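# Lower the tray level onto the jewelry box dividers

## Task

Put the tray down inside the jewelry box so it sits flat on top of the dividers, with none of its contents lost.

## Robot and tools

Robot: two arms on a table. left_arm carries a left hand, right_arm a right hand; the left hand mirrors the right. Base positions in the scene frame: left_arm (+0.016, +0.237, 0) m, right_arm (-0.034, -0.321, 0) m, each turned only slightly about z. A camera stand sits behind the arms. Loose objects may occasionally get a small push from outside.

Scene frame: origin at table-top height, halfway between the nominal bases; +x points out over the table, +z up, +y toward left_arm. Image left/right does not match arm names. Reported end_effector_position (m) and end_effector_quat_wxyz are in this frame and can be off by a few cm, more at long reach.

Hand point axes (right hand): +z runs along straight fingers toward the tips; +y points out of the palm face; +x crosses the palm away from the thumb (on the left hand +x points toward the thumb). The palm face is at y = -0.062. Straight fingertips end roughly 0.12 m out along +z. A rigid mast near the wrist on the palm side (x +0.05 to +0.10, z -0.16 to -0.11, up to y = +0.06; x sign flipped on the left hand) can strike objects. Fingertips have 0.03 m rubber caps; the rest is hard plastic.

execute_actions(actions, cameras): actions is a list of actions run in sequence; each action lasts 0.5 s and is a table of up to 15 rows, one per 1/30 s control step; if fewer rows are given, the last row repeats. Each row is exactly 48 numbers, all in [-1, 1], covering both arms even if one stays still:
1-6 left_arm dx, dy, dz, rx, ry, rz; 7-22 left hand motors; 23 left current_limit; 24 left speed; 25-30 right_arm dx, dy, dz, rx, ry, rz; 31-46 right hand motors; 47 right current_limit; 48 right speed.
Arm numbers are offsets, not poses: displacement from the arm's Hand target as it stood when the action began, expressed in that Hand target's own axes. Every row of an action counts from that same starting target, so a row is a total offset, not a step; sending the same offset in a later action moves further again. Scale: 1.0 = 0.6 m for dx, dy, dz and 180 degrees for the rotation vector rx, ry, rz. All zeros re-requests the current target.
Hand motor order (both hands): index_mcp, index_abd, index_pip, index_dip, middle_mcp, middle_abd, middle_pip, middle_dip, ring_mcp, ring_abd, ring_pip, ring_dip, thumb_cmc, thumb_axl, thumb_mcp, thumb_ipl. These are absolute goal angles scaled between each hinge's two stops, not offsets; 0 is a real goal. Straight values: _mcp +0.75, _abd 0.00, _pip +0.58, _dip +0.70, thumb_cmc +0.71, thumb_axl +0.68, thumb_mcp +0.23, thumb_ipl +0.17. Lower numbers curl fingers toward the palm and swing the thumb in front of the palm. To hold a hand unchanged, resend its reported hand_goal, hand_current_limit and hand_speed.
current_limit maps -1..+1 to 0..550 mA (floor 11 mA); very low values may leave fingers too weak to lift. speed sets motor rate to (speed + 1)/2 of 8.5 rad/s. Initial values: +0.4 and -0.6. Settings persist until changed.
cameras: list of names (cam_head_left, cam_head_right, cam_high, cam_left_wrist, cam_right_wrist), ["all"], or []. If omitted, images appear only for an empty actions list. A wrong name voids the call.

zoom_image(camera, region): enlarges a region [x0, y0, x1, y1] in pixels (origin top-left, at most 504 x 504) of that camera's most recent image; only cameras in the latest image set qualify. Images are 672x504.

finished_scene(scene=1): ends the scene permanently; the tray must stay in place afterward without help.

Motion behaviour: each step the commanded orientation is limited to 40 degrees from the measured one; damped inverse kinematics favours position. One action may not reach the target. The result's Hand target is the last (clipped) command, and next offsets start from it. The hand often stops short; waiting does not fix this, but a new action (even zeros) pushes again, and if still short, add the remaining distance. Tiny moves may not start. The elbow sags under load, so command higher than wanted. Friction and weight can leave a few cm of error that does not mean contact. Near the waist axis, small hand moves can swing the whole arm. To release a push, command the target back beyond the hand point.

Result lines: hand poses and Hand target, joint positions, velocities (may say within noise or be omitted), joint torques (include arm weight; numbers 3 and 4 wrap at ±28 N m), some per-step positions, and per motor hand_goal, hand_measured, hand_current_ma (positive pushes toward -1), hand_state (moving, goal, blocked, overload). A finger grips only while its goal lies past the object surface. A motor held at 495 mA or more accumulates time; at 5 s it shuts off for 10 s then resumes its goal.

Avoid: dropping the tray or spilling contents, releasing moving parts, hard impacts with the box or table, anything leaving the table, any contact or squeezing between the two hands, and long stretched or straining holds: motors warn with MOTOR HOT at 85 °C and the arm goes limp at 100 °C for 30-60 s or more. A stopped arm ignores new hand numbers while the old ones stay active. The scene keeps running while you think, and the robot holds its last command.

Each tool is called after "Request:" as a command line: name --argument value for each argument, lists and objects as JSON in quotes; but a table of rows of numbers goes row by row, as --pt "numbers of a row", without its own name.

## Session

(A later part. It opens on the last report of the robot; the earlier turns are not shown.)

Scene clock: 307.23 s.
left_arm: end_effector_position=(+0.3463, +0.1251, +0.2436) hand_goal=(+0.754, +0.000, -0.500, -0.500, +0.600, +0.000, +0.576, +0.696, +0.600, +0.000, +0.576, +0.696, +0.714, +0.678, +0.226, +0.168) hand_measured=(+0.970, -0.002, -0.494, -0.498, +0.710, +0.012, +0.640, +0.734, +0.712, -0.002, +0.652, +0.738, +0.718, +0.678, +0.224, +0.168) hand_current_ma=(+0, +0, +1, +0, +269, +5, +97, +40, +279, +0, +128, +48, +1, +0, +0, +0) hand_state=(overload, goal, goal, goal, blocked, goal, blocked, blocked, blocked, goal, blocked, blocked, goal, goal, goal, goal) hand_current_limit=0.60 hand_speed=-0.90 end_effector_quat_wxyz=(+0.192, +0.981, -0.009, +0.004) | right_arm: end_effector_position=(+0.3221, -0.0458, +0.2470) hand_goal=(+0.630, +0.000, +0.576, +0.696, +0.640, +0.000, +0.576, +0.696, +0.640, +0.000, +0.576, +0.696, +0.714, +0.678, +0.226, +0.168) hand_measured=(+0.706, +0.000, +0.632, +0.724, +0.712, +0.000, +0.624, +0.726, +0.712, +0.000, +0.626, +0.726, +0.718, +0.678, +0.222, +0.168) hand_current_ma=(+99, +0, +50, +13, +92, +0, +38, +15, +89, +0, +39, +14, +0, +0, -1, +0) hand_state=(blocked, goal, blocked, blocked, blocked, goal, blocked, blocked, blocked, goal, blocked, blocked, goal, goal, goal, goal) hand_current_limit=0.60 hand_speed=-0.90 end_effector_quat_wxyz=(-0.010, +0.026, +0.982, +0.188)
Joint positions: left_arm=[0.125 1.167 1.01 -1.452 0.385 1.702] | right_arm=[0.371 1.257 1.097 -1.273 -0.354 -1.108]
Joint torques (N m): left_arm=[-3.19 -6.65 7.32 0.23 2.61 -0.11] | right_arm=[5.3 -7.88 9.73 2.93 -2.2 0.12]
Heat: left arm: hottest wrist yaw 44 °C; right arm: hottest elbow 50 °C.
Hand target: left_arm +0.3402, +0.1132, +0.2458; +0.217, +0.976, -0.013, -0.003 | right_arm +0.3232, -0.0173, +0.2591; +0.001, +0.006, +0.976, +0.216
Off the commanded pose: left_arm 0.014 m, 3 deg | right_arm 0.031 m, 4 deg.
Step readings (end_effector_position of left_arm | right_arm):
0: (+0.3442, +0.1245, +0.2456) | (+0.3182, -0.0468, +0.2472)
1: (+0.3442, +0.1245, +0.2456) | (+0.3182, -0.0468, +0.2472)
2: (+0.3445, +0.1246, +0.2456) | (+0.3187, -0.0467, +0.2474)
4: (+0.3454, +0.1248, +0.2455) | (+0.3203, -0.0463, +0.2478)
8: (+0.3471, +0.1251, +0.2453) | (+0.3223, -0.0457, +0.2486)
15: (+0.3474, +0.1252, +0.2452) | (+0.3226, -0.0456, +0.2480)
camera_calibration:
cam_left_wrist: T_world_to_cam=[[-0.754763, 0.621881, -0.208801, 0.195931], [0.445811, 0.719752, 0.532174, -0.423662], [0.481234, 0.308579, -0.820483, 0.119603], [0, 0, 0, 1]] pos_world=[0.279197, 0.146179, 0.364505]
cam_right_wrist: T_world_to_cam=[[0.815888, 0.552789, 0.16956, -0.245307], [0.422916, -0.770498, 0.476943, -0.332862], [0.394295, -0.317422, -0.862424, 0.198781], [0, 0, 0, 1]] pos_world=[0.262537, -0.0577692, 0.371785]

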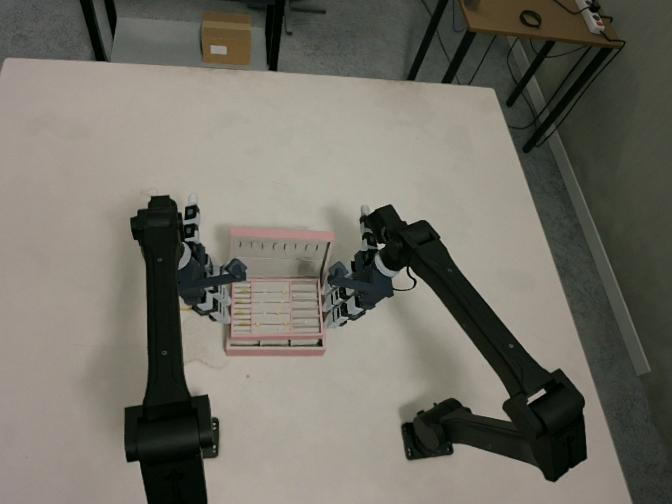

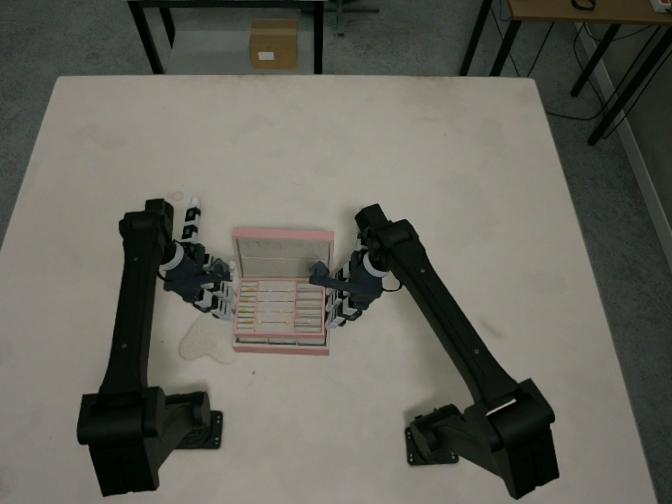

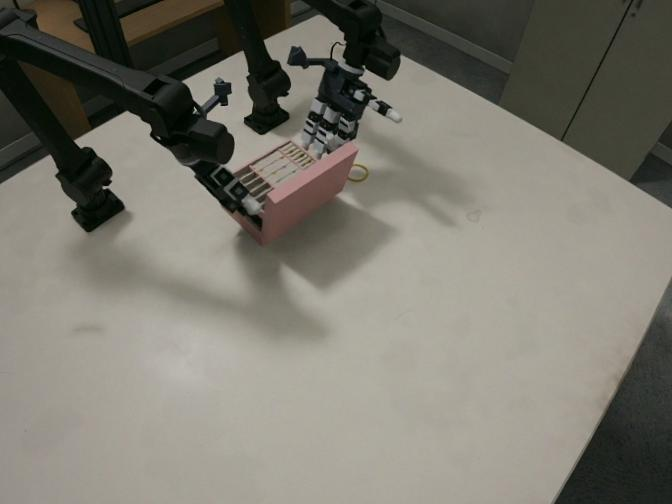

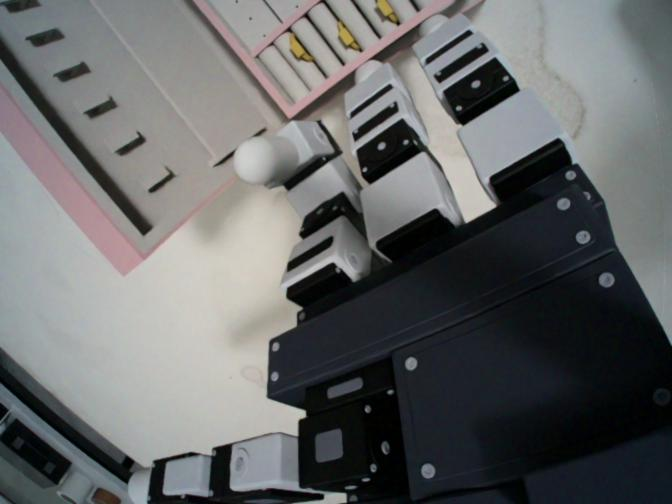

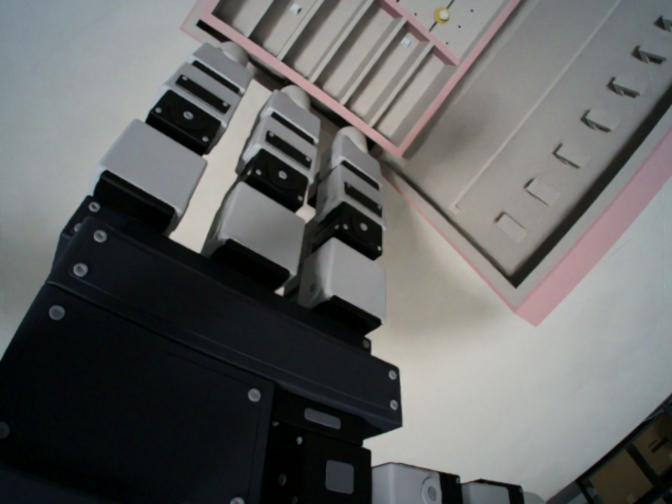

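Request:
execute_actions --actions '[[[-0.0067,-0.0020,0.0065,0,-0.00258,0.00554,0.754,0,-0.5,-0.5,0.60,0,0.576,0.696,0.60,0,0.576,0.696,0.714,0.678,0.226,0.168,0.6,-0.9,0.0133,-0.0107,0.0207,0,-0.00258,0.00554,0.63,0,0.576,0.696,0.64,0,0.576,0.696,0.64,0,0.576,0.696,0.714,0.678,0.226,0.168,0.6,-0.9]]]' --cameras '["cam_head_left","cam_head_right","cam_right_wrist","cam_left_wrist"]'

Request:
zoom_image --camera "cam_head_right" --region '[225, 265, 345, 360]'

Request:
zoom_image --camera "cam_head_left" --region '[215, 265, 335, 360]'

Request:
zoom_image --camera "cam_right_wrist" --region '[170, 0, 270, 80]'

Request:
zoom_image --camera "cam_right_wrist" --region '[340, 100, 460, 200]'

Request:
zoom_image --camera "cam_left_wrist" --region '[250, 50, 430, 180]'

Scene clock: 317.47 s.
left_arm: end_effector_position=(+0.3416, +0.1243, +0.2387) hand_goal=(+0.754, +0.000, -0.500, -0.500, +0.600, +0.000, +0.576, +0.696, +0.600, +0.000, +0.576, +0.696, +0.714, +0.678, +0.226, +0.168) hand_measured=(+0.970, -0.002, -0.494, -0.498, +0.710, +0.014, +0.640, +0.734, +0.712, -0.002, +0.652, +0.738, +0.718, +0.678, +0.224, +0.168) hand_current_ma=(+0, +0, +1, +0, +269, +5, +97, +40, +277, +0, +128, +48, +1, +0, +0, +0) hand_state=(overload, goal, goal, goal, blocked, goal, blocked, blocked, blocked, goal, blocked, blocked, goal, goal, goal, goal) hand_current_limit=0.60 hand_speed=-0.90 end_effector_quat_wxyz=(+0.193, +0.981, -0.018, +0.001) | right_arm: end_effector_position=(+0.3160, -0.0448, +0.2238) hand_goal=(+0.630, +0.000, +0.576, +0.696, +0.640, +0.000, +0.576, +0.696, +0.640, +0.000, +0.576, +0.696, +0.714, +0.678, +0.226, +0.168) hand_measured=(+0.706, +0.000, +0.632, +0.724, +0.712, +0.000, +0.624, +0.726, +0.712, -0.002, +0.626, +0.726, +0.718, +0.678, +0.222, +0.168) hand_current_ma=(+99, +0, +50, +13, +92, +0, +38, +15, +91, +0, +39, +14, +0, +0, -1, +0) hand_state=(blocked, goal, blocked, blocked, blocked, goal, blocked, blocked, blocked, goal, blocked, blocked, goal, goal, goal, goal) hand_current_limit=0.60 hand_speed=-0.90 end_effector_quat_wxyz=(-0.017, +0.035, +0.982, +0.184)
Joint positions: left_arm=[0.125 1.167 0.996 -1.449 0.386 1.722] | right_arm=[0.384 1.257 1.04 -1.224 -0.349 -1.079]
Joint torques (N m): left_arm=[-2.9 -6.12 7.72 0.05 2.48 -0.13] | right_arm=[5.25 -9.23 9.63 2.81 -2.18 0.15]
Heat: left arm: hottest wrist yaw 45 °C; right arm: hottest elbow 50 °C.
Hand target: left_arm +0.3362, +0.1127, +0.2419; +0.217, +0.976, -0.023, -0.005 | right_arm +0.3152, -0.0178, +0.2450; +0.003, +0.015, +0.976, +0.216
Off the commanded pose: left_arm 0.013 m, 3 deg | right_arm 0.034 m, 5 deg.
Step readings (end_effector_position of left_arm | right_arm):
0: (+0.3463, +0.1251, +0.2436) | (+0.3221, -0.0458, +0.2470)
1: (+0.3463, +0.1251, +0.2436) | (+0.3221, -0.0458, +0.2467)
2: (+0.3463, +0.1251, +0.2436) | (+0.3221, -0.0458, +0.2455)
4: (+0.3460, +0.1250, +0.2430) | (+0.3214, -0.0455, +0.2404)
8: (+0.3432, +0.1245, +0.2401) | (+0.3167, -0.0451, +0.2273)
15: (+0.3417, +0.1243, +0.2387) | (+0.3160, -0.0448, +0.2238)
camera_calibration:
cam_left_wrist: T_world_to_cam=[[-0.744146, 0.634834, -0.207923, 0.186437], [0.460295, 0.712853, 0.529122, -0.42172], [0.484123, 0.298038, -0.822678, 0.118891], [0, 0, 0, 1]] pos_world=[0.275294, 0.146834, 0.359715]
cam_right_wrist: T_world_to_cam=[[0.82651, 0.542044, 0.151887, -0.236771], [0.419173, -0.772719, 0.476654, -0.317366], [0.375733, -0.330292, -0.86587, 0.187586], [0, 0, 0, 1]] pos_world=[0.258242, -0.0549363, 0.349661]
Images, in order (width x height): cam_head_left 672x504, cam_head_right 672x504, cam_left_wrist 672x504, cam_right_wrist 672x504.

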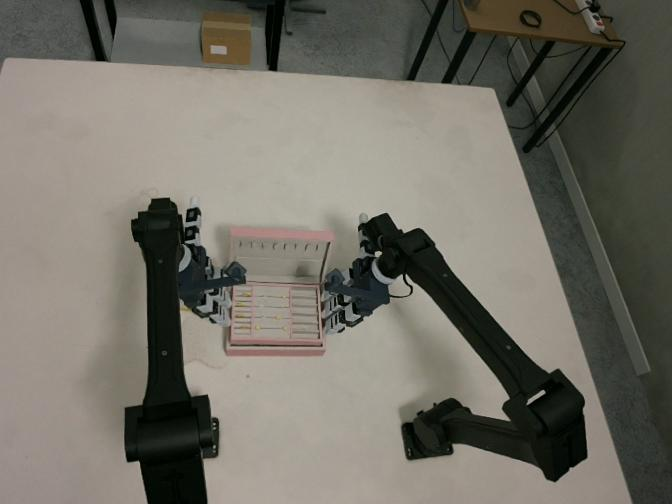

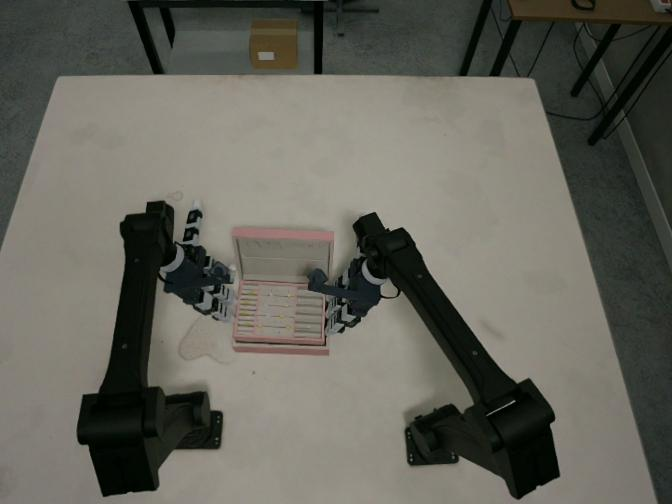

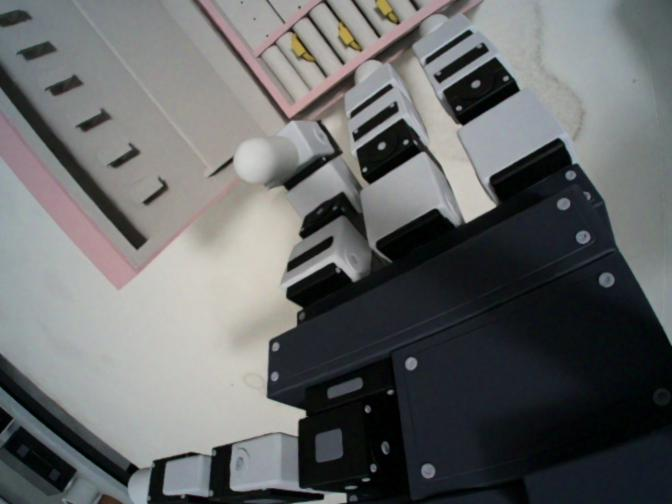

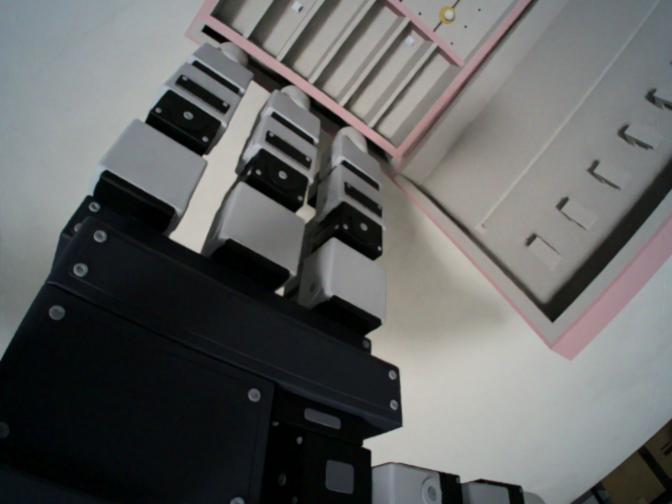

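Scaled by 4.200 from the camera's 672x504 image, which has a finer 960x720 frame.

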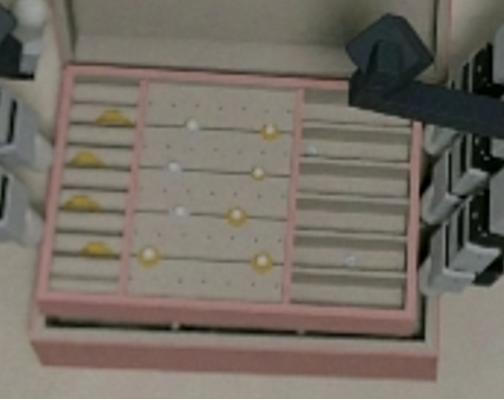

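Scaled by 4.200 from the camera's 672x504 image, which has a finer 960x720 frame.

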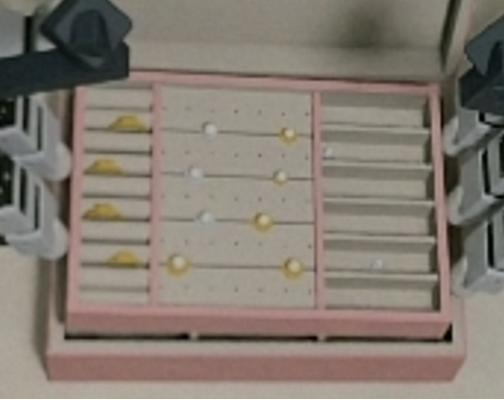

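Scaled by 5.040 from the camera's 672x504 image, which has a finer 960x720 frame.

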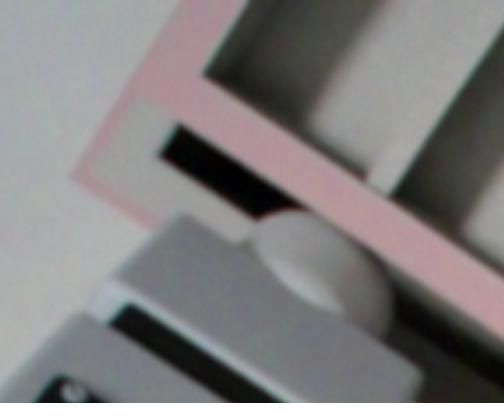

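Scaled by 4.200 from the camera's 672x504 image, which has a finer 960x720 frame.

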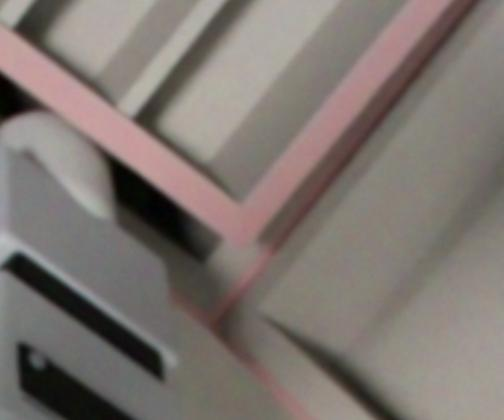

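Scaled by 2.800 from the camera's 672x504 image, which has a finer 960x720 frame.

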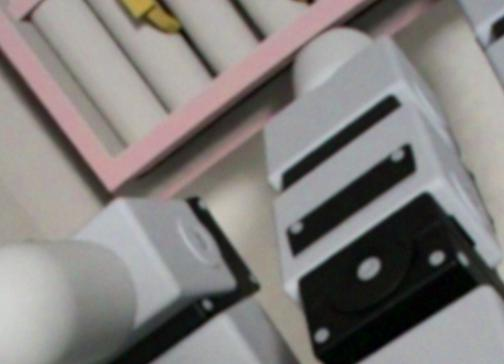

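Request:
execute_actions --actions '[[[-0.0045,0.0092,0.0043,0,0.00352,-0.00755,0.754,0,-0.5,-0.5,0.60,0,0.576,0.696,0.60,0,0.576,0.696,0.714,0.678,0.226,0.168,0.6,-0.9,-0.0070,-0.0075,-0.0072,0,0.00352,-0.00755,0.63,0,0.576,0.696,0.64,0,0.576,0.696,0.64,0,0.576,0.696,0.714,0.678,0.226,0.168,0.6,-0.9]]]' --cameras '["cam_head_left","cam_head_right","cam_right_wrist","cam_left_wrist"]'

Request:
zoom_image --camera "cam_head_right" --region '[225, 265, 345, 360]'

Request:
zoom_image --camera "cam_right_wrist" --region '[170, 0, 270, 80]'

Request:
zoom_image --camera "cam_right_wrist" --region '[340, 100, 460, 200]'

Request:
zoom_image --camera "cam_left_wrist" --region '[250, 50, 430, 180]'

Scene clock: 324.57 s.
left_arm: end_effector_position=(+0.3395, +0.1244, +0.2367) hand_goal=(+0.754, +0.000, -0.500, -0.500, +0.600, +0.000, +0.576, +0.696, +0.600, +0.000, +0.576, +0.696, +0.714, +0.678, +0.226, +0.168) hand_measured=(+0.970, -0.002, -0.494, -0.498, +0.710, +0.014, +0.640, +0.734, +0.712, -0.002, +0.652, +0.738, +0.718, +0.678, +0.224, +0.168) hand_current_ma=(+0, +0, +1, +0, +269, +5, +97, +40, +277, +0, +128, +48, +1, +0, +0, +0) hand_state=(overload, goal, goal, goal, blocked, goal, blocked, blocked, blocked, goal, blocked, blocked, goal, goal, goal, goal) hand_current_limit=0.60 hand_speed=-0.90 end_effector_quat_wxyz=(+0.192, +0.981, -0.008, +0.002) | right_arm: end_effector_position=(+0.3143, -0.0442, +0.2241) hand_goal=(+0.630, +0.000, +0.576, +0.696, +0.640, +0.000, +0.576, +0.696, +0.640, +0.000, +0.576, +0.696, +0.714, +0.678, +0.226, +0.168) hand_measured=(+0.706, +0.000, +0.632, +0.724, +0.712, +0.000, +0.624, +0.726, +0.712, -0.002, +0.626, +0.726, +0.718, +0.678, +0.222, +0.168) hand_current_ma=(+99, +0, +50, +13, +92, +0, +38, +15, +92, +0, +39, +14, +0, +0, -1, +0) hand_state=(blocked, goal, blocked, blocked, blocked, goal, blocked, blocked, blocked, goal, blocked, blocked, goal, goal, goal, goal) hand_current_limit=0.60 hand_speed=-0.90 end_effector_quat_wxyz=(-0.015, +0.024, +0.983, +0.184)
Joint positions: left_arm=[0.125 1.153 0.982 -1.441 0.385 1.702] | right_arm=[0.384 1.257 1.04 -1.224 -0.349 -1.101]
Joint torques (N m): left_arm=[-4.42 -6.95 7.21 0.27 2.63 -0.31] | right_arm=[3.14 -8.23 10.92 1.88 -2.51 -0.17]
Heat: left arm: hottest wrist yaw 45 °C; right arm: hottest elbow 50 °C.
Hand target: left_arm +0.3333, +0.1068, +0.2417; +0.216, +0.976, -0.010, -0.003 | right_arm +0.3192, -0.0238, +0.2470; +0.000, +0.002, +0.976, +0.216
Off the commanded pose: left_arm 0.019 m, 3 deg | right_arm 0.031 m, 5 deg.
Step readings (end_effector_position of left_arm | right_arm):
0: (+0.3416, +0.1243, +0.2387) | (+0.3160, -0.0448, +0.2238)
1: (+0.3416, +0.1243, +0.2387) | (+0.3160, -0.0448, +0.2238)
2: (+0.3416, +0.1243, +0.2387) | (+0.3160, -0.0448, +0.2238)
4: (+0.3414, +0.1243, +0.2380) | (+0.3159, -0.0447, +0.2239)
8: (+0.3397, +0.1242, +0.2362) | (+0.3150, -0.0445, +0.2240)
15: (+0.3394, +0.1243, +0.2369) | (+0.3144, -0.0443, +0.2241)
camera_calibration:
cam_left_wrist: T_world_to_cam=[[-0.756173, 0.621195, -0.205716, 0.189624], [0.447621, 0.720347, 0.529845, -0.416594], [0.477324, 0.308572, -0.822767, 0.119328], [0, 0, 0, 1]] pos_world=[0.272906, 0.145478, 0.357918]
cam_right_wrist: T_world_to_cam=[[0.814323, 0.558366, 0.158449, -0.232622], [0.430828, -0.764426, 0.479624, -0.320252], [0.388928, -0.322305, -0.863049, 0.184232], [0, 0, 0, 1]] pos_world=[0.25575, -0.0555418, 0.349461]
Images, in order (width x height): cam_head_left 672x504, cam_head_right 672x504, cam_left_wrist 672x504, cam_right_wrist 672x504.

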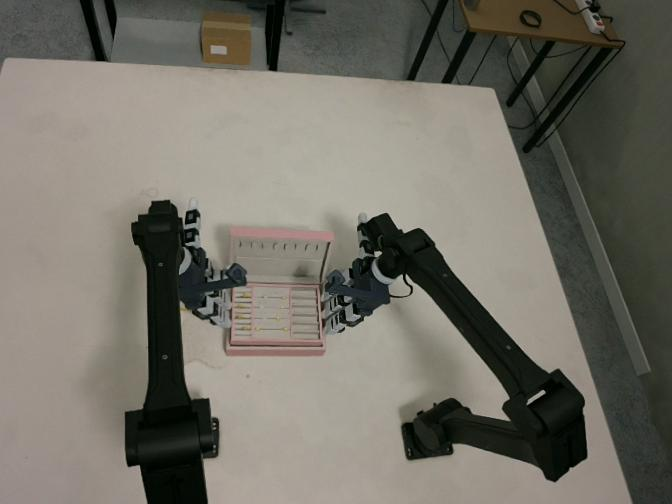

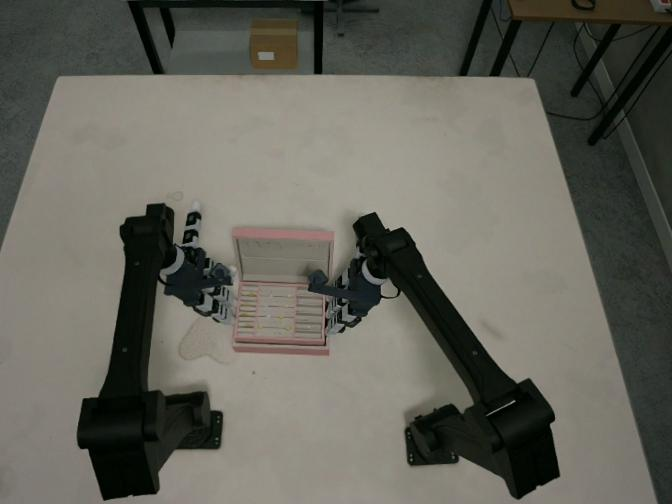

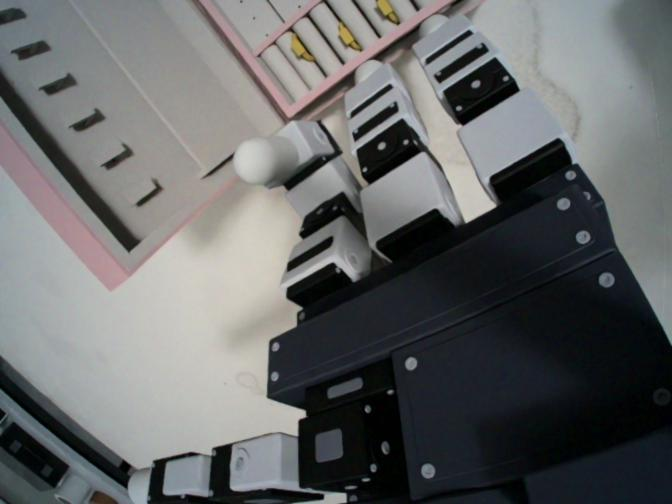

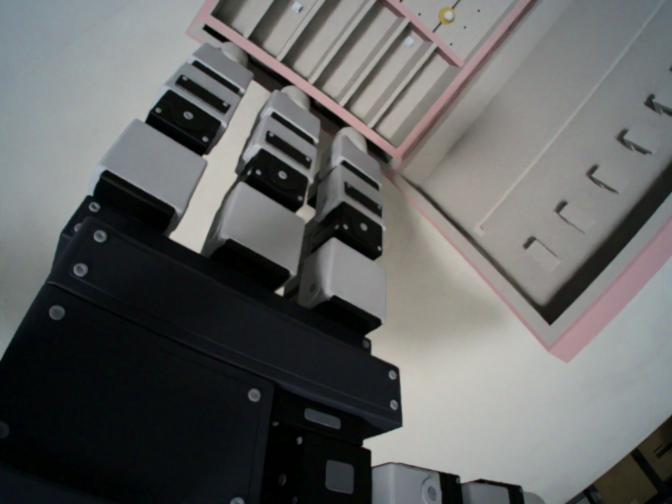

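Scaled by 4.200 from the camera's 672x504 image, which has a finer 960x720 frame.

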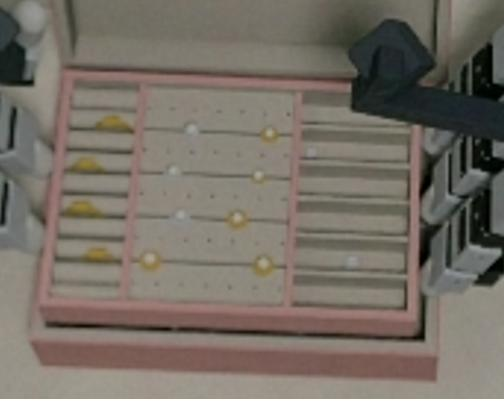

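Scaled by 5.040 from the camera's 672x504 image, which has a finer 960x720 frame.

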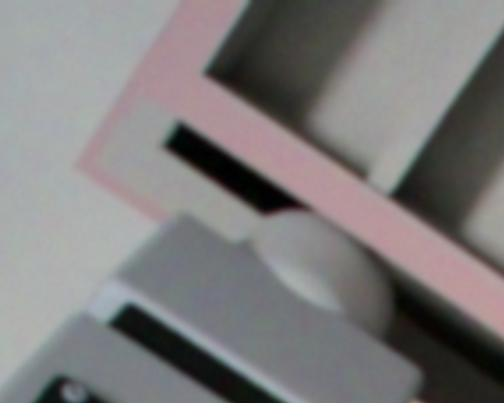

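Scaled by 4.200 from the camera's 672x504 image, which has a finer 960x720 frame.

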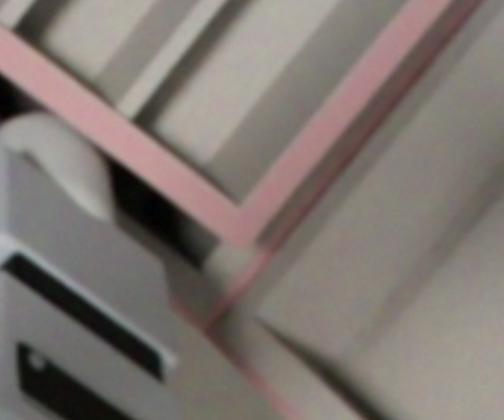

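Scaled by 2.800 from the camera's 672x504 image, which has a finer 960x720 frame.

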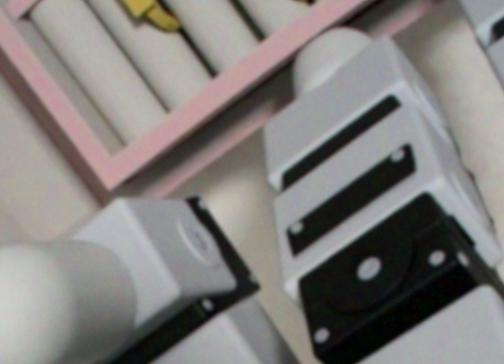

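Request:
execute_actions --actions '[[[-0.0013,0.0181,0.0085,0,0.00117,-0.00252,0.754,0,-0.5,-0.5,0.60,0,0.576,0.696,0.60,0,0.576,0.696,0.714,0.678,0.226,0.168,0.6,-0.9,-0.0033,-0.0181,-0.0085,0,0.00117,-0.00252,0.63,0,0.576,0.696,0.64,0,0.576,0.696,0.64,0,0.576,0.696,0.714,0.678,0.226,0.168,0.6,-0.9]]]'

Scene clock: 326.87 s.
left_arm: end_effector_position=(+0.3395, +0.1151, +0.2370) hand_goal=(+0.754, +0.000, -0.500, -0.500, +0.600, +0.000, +0.576, +0.696, +0.600, +0.000, +0.576, +0.696, +0.714, +0.678, +0.226, +0.168) hand_measured=(+0.970, -0.002, -0.494, -0.498, +0.710, +0.014, +0.640, +0.734, +0.712, -0.002, +0.652, +0.738, +0.718, +0.678, +0.224, +0.168) hand_current_ma=(+0, +0, +1, +0, +269, +5, +97, +40, +277, +0, +128, +48, +1, +0, +0, +0) hand_state=(overload, goal, goal, goal, blocked, goal, blocked, blocked, blocked, goal, blocked, blocked, goal, goal, goal, goal) hand_current_limit=0.60 hand_speed=-0.90 end_effector_quat_wxyz=(+0.191, +0.982, -0.001, +0.005) | right_arm: end_effector_position=(+0.3160, -0.0529, +0.2240) hand_goal=(+0.630, +0.000, +0.576, +0.696, +0.640, +0.000, +0.576, +0.696, +0.640, +0.000, +0.576, +0.696, +0.714, +0.678, +0.226, +0.168) hand_measured=(+0.706, +0.000, +0.632, +0.724, +0.712, +0.000, +0.624, +0.726, +0.712, -0.002, +0.626, +0.726, +0.718, +0.678, +0.222, +0.168) hand_current_ma=(+99, +0, +50, +13, +92, +0, +38, +15, +92, +0, +39, +14, +0, +0, -1, +0) hand_state=(blocked, goal, blocked, blocked, blocked, goal, blocked, blocked, blocked, goal, blocked, blocked, goal, goal, goal, goal) hand_current_limit=0.60 hand_speed=-0.90 end_effector_quat_wxyz=(-0.013, +0.016, +0.983, +0.183)
Joint positions: left_arm=[0.093 1.139 0.973 -1.425 0.384 1.65] | right_arm=[0.358 1.257 1.04 -1.232 -0.35 -1.145]
Joint torques (N m): left_arm=[-5.25 -6.83 7.31 0.21 2.75 -0.27] | right_arm=[2.49 -8.29 10.88 1.47 -2.76 -0.19]
Heat: left arm: hottest wrist yaw 45 °C; right arm: hottest elbow 50 °C.
Hand target: left_arm +0.3322, +0.0948, +0.2417; +0.217, +0.976, -0.006, -0.002 | right_arm +0.3211, -0.0358, +0.2470; -0.001, -0.002, +0.976, +0.216
Off the commanded pose: left_arm 0.022 m, 3 deg | right_arm 0.029 m, 5 deg.
Step readings (end_effector_position of left_arm | right_arm):
0: (+0.3395, +0.1244, +0.2367) | (+0.3143, -0.0442, +0.2241)
1: (+0.3395, +0.1244, +0.2368) | (+0.3142, -0.0442, +0.2241)
2: (+0.3396, +0.1241, +0.2366) | (+0.3141, -0.0443, +0.2241)
4: (+0.3394, +0.1225, +0.2360) | (+0.3146, -0.0457, +0.2242)
8: (+0.3384, +0.1167, +0.2364) | (+0.3162, -0.0511, +0.2240)
15: (+0.3392, +0.1150, +0.2370) | (+0.3160, -0.0528, +0.2240)

Request:
execute_actions --actions '[]' --cameras '["cam_head_right","cam_head_left","cam_right_wrist","cam_left_wrist"]'

Request:
zoom_image --camera "cam_head_right" --region '[225, 265, 345, 360]'

Request:
zoom_image --camera "cam_right_wrist" --region '[170, 0, 270, 80]'

Request:
zoom_image --camera "cam_right_wrist" --region '[340, 100, 460, 200]'

Request:
zoom_image --camera "cam_left_wrist" --region '[250, 50, 430, 180]'

Scene clock: 328.27 s.
left_arm: end_effector_position=(+0.3396, +0.1151, +0.2370) hand_goal=(+0.754, +0.000, -0.500, -0.500, +0.600, +0.000, +0.576, +0.696, +0.600, +0.000, +0.576, +0.696, +0.714, +0.678, +0.226, +0.168) hand_measured=(+0.970, -0.002, -0.494, -0.498, +0.710, +0.014, +0.640, +0.734, +0.712, -0.002, +0.652, +0.738, +0.718, +0.678, +0.224, +0.168) hand_current_ma=(+0, +0, +1, +0, +269, +5, +97, +40, +277, +0, +128, +48, +1, +0, +0, +0) hand_state=(overload, goal, goal, goal, blocked, goal, blocked, blocked, blocked, goal, blocked, blocked, goal, goal, goal, goal) hand_current_limit=0.60 hand_speed=-0.90 end_effector_quat_wxyz=(+0.191, +0.982, -0.001, +0.005) | right_arm: end_effector_position=(+0.3160, -0.0529, +0.2240) hand_goal=(+0.630, +0.000, +0.576, +0.696, +0.640, +0.000, +0.576, +0.696, +0.640, +0.000, +0.576, +0.696, +0.714, +0.678, +0.226, +0.168) hand_measured=(+0.706, +0.000, +0.632, +0.724, +0.712, +0.000, +0.624, +0.726, +0.712, -0.002, +0.626, +0.726, +0.718, +0.678, +0.222, +0.168) hand_current_ma=(+99, +0, +50, +13, +92, +0, +38, +15, +92, +0, +39, +14, +0, +0, -1, +0) hand_state=(blocked, goal, blocked, blocked, blocked, goal, blocked, blocked, blocked, goal, blocked, blocked, goal, goal, goal, goal) hand_current_limit=0.60 hand_speed=-0.90 end_effector_quat_wxyz=(-0.013, +0.016, +0.983, +0.183)
Joint positions: left_arm=[0.093 1.139 0.973 -1.425 0.384 1.649] | right_arm=[0.358 1.257 1.04 -1.232 -0.35 -1.145]
Joint velocities: within noise
Joint torques (N m): left_arm=[-5.19 -6.77 7.3 0.34 2.75 -0.32] | right_arm=[2.49 -8.23 10.89 1.46 -2.77 -0.19]
Motor temperatures (°C): left_arm=[31 30 40 28 46 27] | right_arm=[28 32 50 25 43 29]
Heat: left arm: hottest wrist yaw 46 °C; right arm: hottest elbow 50 °C.
Hand target: left_arm +0.3322, +0.0948, +0.2417; +0.217, +0.976, -0.006, -0.002 | right_arm +0.3211, -0.0358, +0.2470; -0.001, -0.002, +0.976, +0.216
Off the commanded pose: left_arm 0.022 m, 3 deg | right_arm 0.029 m, 5 deg.
camera_calibration:
cam_left_wrist: T_world_to_cam=[[-0.765555, 0.609673, -0.205486, 0.199992], [0.435098, 0.725889, 0.532705, -0.40709], [0.473935, 0.318409, -0.820976, 0.121997], [0, 0, 0, 1]] pos_world=[0.272411, 0.134728, 0.358111]
cam_right_wrist: T_world_to_cam=[[0.804652, 0.570749, 0.163648, -0.226574], [0.438677, -0.757211, 0.483936, -0.330642], [0.400122, -0.317611, -0.859666, 0.176657], [0, 0, 0, 1]] pos_world=[0.256674, -0.0649411, 0.348954]
Images, in order (width x height): cam_head_left 672x504, cam_head_right 672x504, cam_left_wrist 672x504, cam_right_wrist 672x504.

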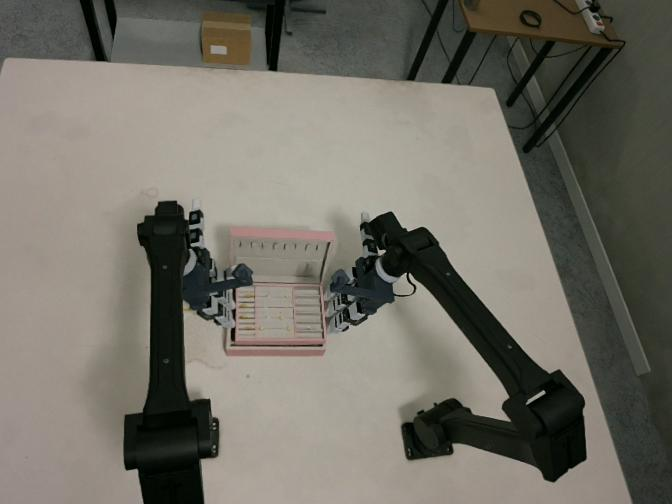

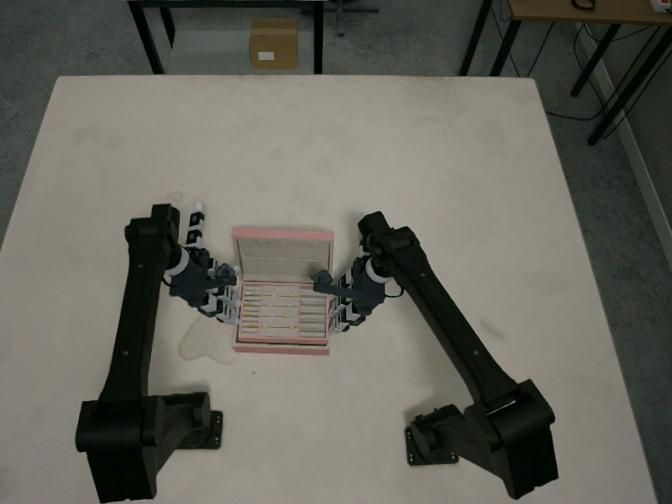

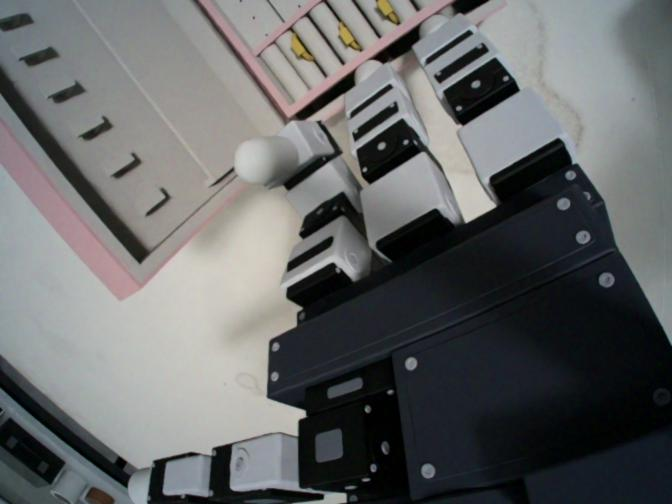

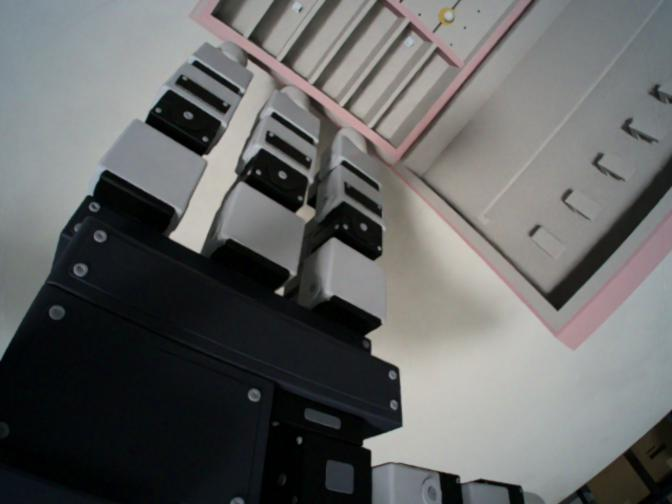

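Scaled by 4.200 from the camera's 672x504 image, which has a finer 960x720 frame.

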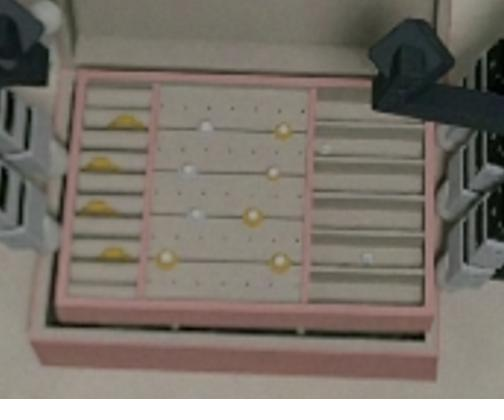

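Scaled by 5.040 from the camera's 672x504 image, which has a finer 960x720 frame.

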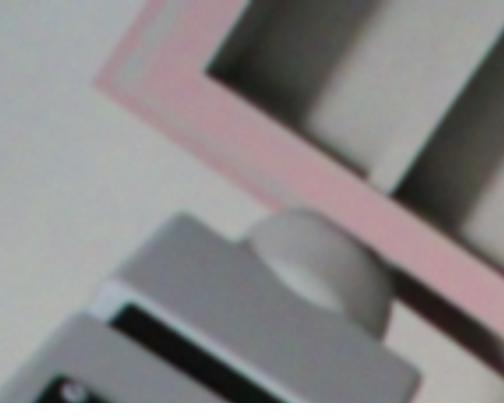

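Scaled by 4.200 from the camera's 672x504 image, which has a finer 960x720 frame.

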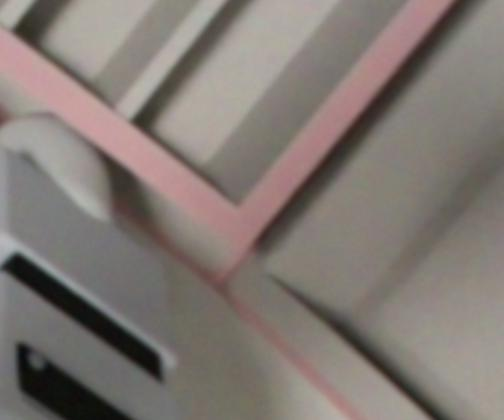

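Scaled by 2.800 from the camera's 672x504 image, which has a finer 960x720 frame.

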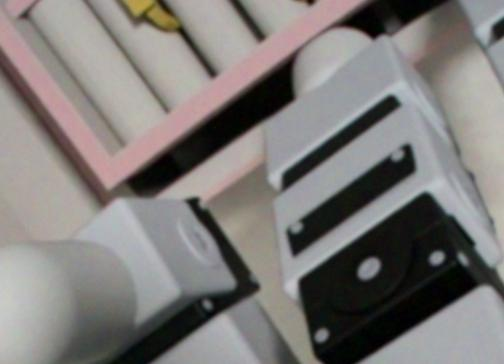

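Request:
execute_actions --actions '[[[0.0047,-0.0287,-0.0134,0,0.00235,-0.00504,0.754,0,-0.5,-0.5,0.60,0,0.576,0.696,0.60,0,0.576,0.696,0.714,0.678,0.226,0.168,0.6,-0.9,-0.0117,0.0360,0.0113,0,0.00235,-0.00504,0.63,0,0.576,0.696,0.64,0,0.576,0.696,0.64,0,0.576,0.696,0.714,0.678,0.226,0.168,0.6,-0.9]]]' --cameras '["cam_head_left","cam_head_right","cam_right_wrist","cam_left_wrist"]'

Request:
zoom_image --camera "cam_head_right" --region '[225, 265, 345, 360]'

Request:
zoom_image --camera "cam_right_wrist" --region '[170, 0, 270, 80]'

Request:
zoom_image --camera "cam_right_wrist" --region '[340, 100, 460, 200]'

Request:
zoom_image --camera "cam_left_wrist" --region '[250, 50, 430, 180]'

Scene clock: 336.20 s.
left_arm: end_effector_position=(+0.3397, +0.1222, +0.2382) hand_goal=(+0.754, +0.000, -0.500, -0.500, +0.600, +0.000, +0.576, +0.696, +0.600, +0.000, +0.576, +0.696, +0.714, +0.678, +0.226, +0.168) hand_measured=(+0.970, -0.002, -0.494, -0.498, +0.710, +0.008, +0.640, +0.734, +0.712, -0.006, +0.652, +0.738, +0.718, +0.678, +0.224, +0.168) hand_current_ma=(+0, +0, +1, +0, +269, +2, +97, +40, +277, -2, +128, +48, +1, +0, +0, +0) hand_state=(overload, goal, goal, goal, blocked, goal, blocked, blocked, blocked, goal, blocked, blocked, goal, goal, goal, goal) hand_current_limit=0.60 hand_speed=-0.90 end_effector_quat_wxyz=(+0.195, +0.981, +0.004, +0.006) | right_arm: end_effector_position=(+0.3172, -0.0480, +0.2155) hand_goal=(+0.630, +0.000, +0.576, +0.696, +0.640, +0.000, +0.576, +0.696, +0.640, +0.000, +0.576, +0.696, +0.714, +0.678, +0.226, +0.168) hand_measured=(+0.706, +0.002, +0.632, +0.724, +0.712, +0.002, +0.624, +0.726, +0.712, +0.000, +0.626, +0.726, +0.718, +0.678, +0.222, +0.168) hand_current_ma=(+99, +0, +50, +13, +92, +0, +38, +15, +92, +0, +39, +14, +0, +0, -1, +0) hand_state=(blocked, goal, blocked, blocked, blocked, goal, blocked, blocked, blocked, goal, blocked, blocked, goal, goal, goal, goal) hand_current_limit=0.60 hand_speed=-0.90 end_effector_quat_wxyz=(-0.025, +0.015, +0.983, +0.182)
Joint positions: left_arm=[0.119 1.139 0.973 -1.432 0.392 1.669] | right_arm=[0.366 1.285 1.044 -1.232 -0.357 -1.144]
Joint torques (N m): left_arm=[-2.73 -6.12 7.79 0.03 2.39 -0.11] | right_arm=[5.36 -8.06 13.23 1.63 -2.43 0.07]
Heat: left arm: hottest wrist yaw 47 °C; right arm: hottest elbow 50 °C.
Hand target: left_arm +0.3353, +0.1138, +0.2416; +0.217, +0.976, +0.003, +0.000 | right_arm +0.3281, -0.0133, +0.2500; -0.003, -0.010, +0.976, +0.216
Off the commanded pose: left_arm 0.010 m, 3 deg | right_arm 0.050 m, 6 deg.
Step readings (end_effector_position of left_arm | right_arm):
0: (+0.3396, +0.1151, +0.2370) | (+0.3160, -0.0529, +0.2240)
1: (+0.3396, +0.1151, +0.2370) | (+0.3160, -0.0529, +0.2240)
2: (+0.3396, +0.1151, +0.2370) | (+0.3160, -0.0529, +0.2240)
4: (+0.3398, +0.1161, +0.2370) | (+0.3162, -0.0527, +0.2227)
8: (+0.3406, +0.1202, +0.2381) | (+0.3169, -0.0507, +0.2179)
15: (+0.3397, +0.1218, +0.2381) | (+0.3168, -0.0481, +0.2150)
camera_calibration:
cam_left_wrist: T_world_to_cam=[[-0.770757, 0.60122, -0.210876, 0.200112], [0.428256, 0.733933, 0.527199, -0.410324], [0.471732, 0.316033, -0.82316, 0.122203], [0, 0, 0, 1]] pos_world=[0.272315, 0.142218, 0.359113]
cam_right_wrist: T_world_to_cam=[[0.804252, 0.577015, 0.142242, -0.223868], [0.456164, -0.752795, 0.474567, -0.326578], [0.380911, -0.316786, -0.868651, 0.178469], [0, 0, 0, 1]] pos_world=[0.261039, -0.0601348, 0.341853]
Images, in order (width x height): cam_head_left 672x504, cam_head_right 672x504, cam_left_wrist 672x504, cam_right_wrist 672x504.

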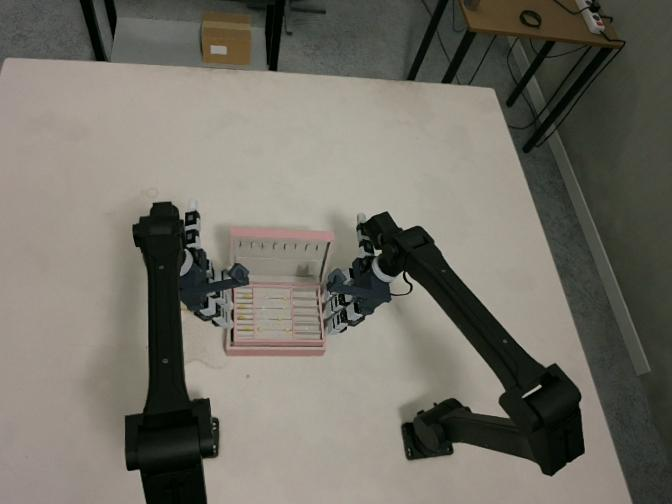

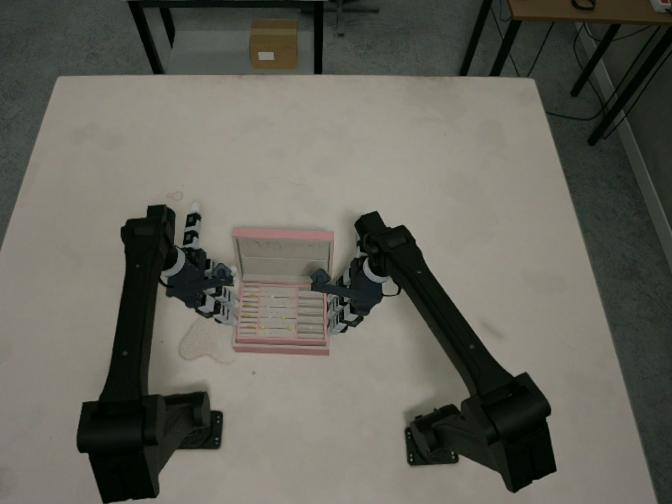

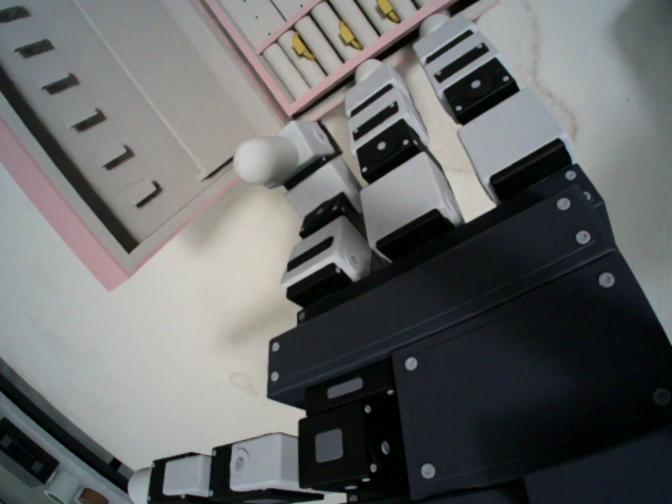

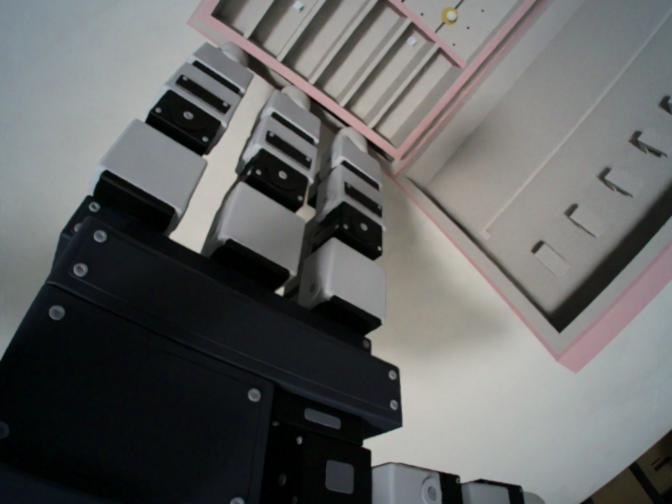

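Scaled by 4.200 from the camera's 672x504 image, which has a finer 960x720 frame.

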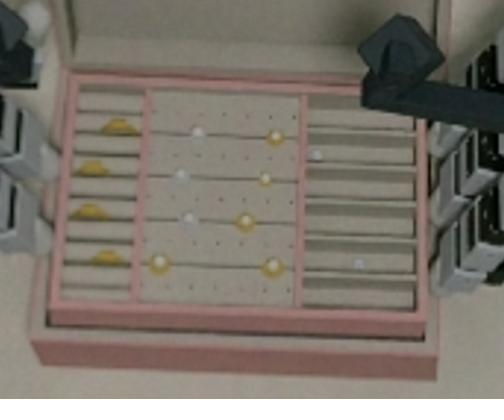

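Scaled by 5.040 from the camera's 672x504 image, which has a finer 960x720 frame.

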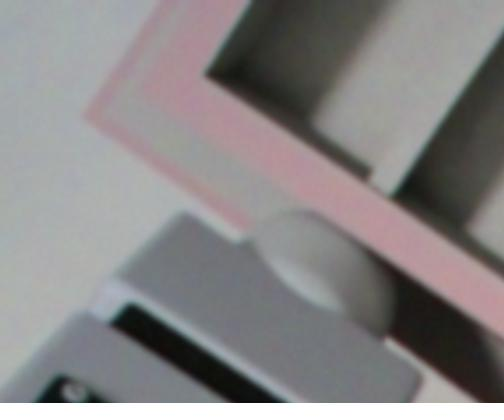

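Scaled by 4.200 from the camera's 672x504 image, which has a finer 960x720 frame.

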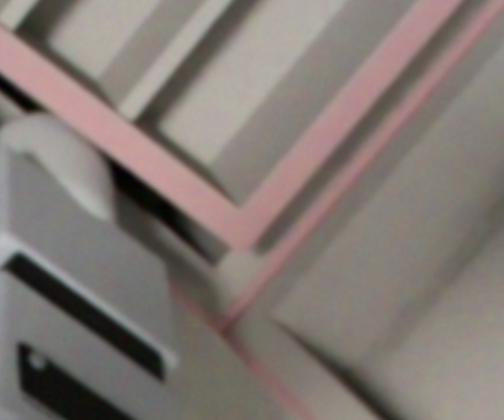

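Scaled by 2.800 from the camera's 672x504 image, which has a finer 960x720 frame.

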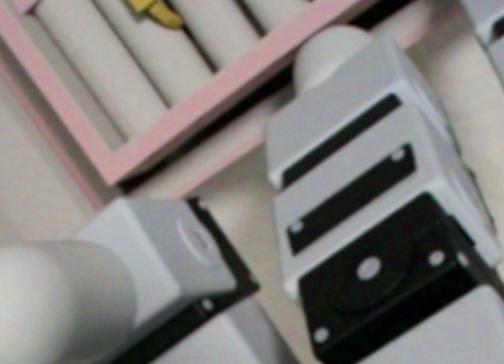

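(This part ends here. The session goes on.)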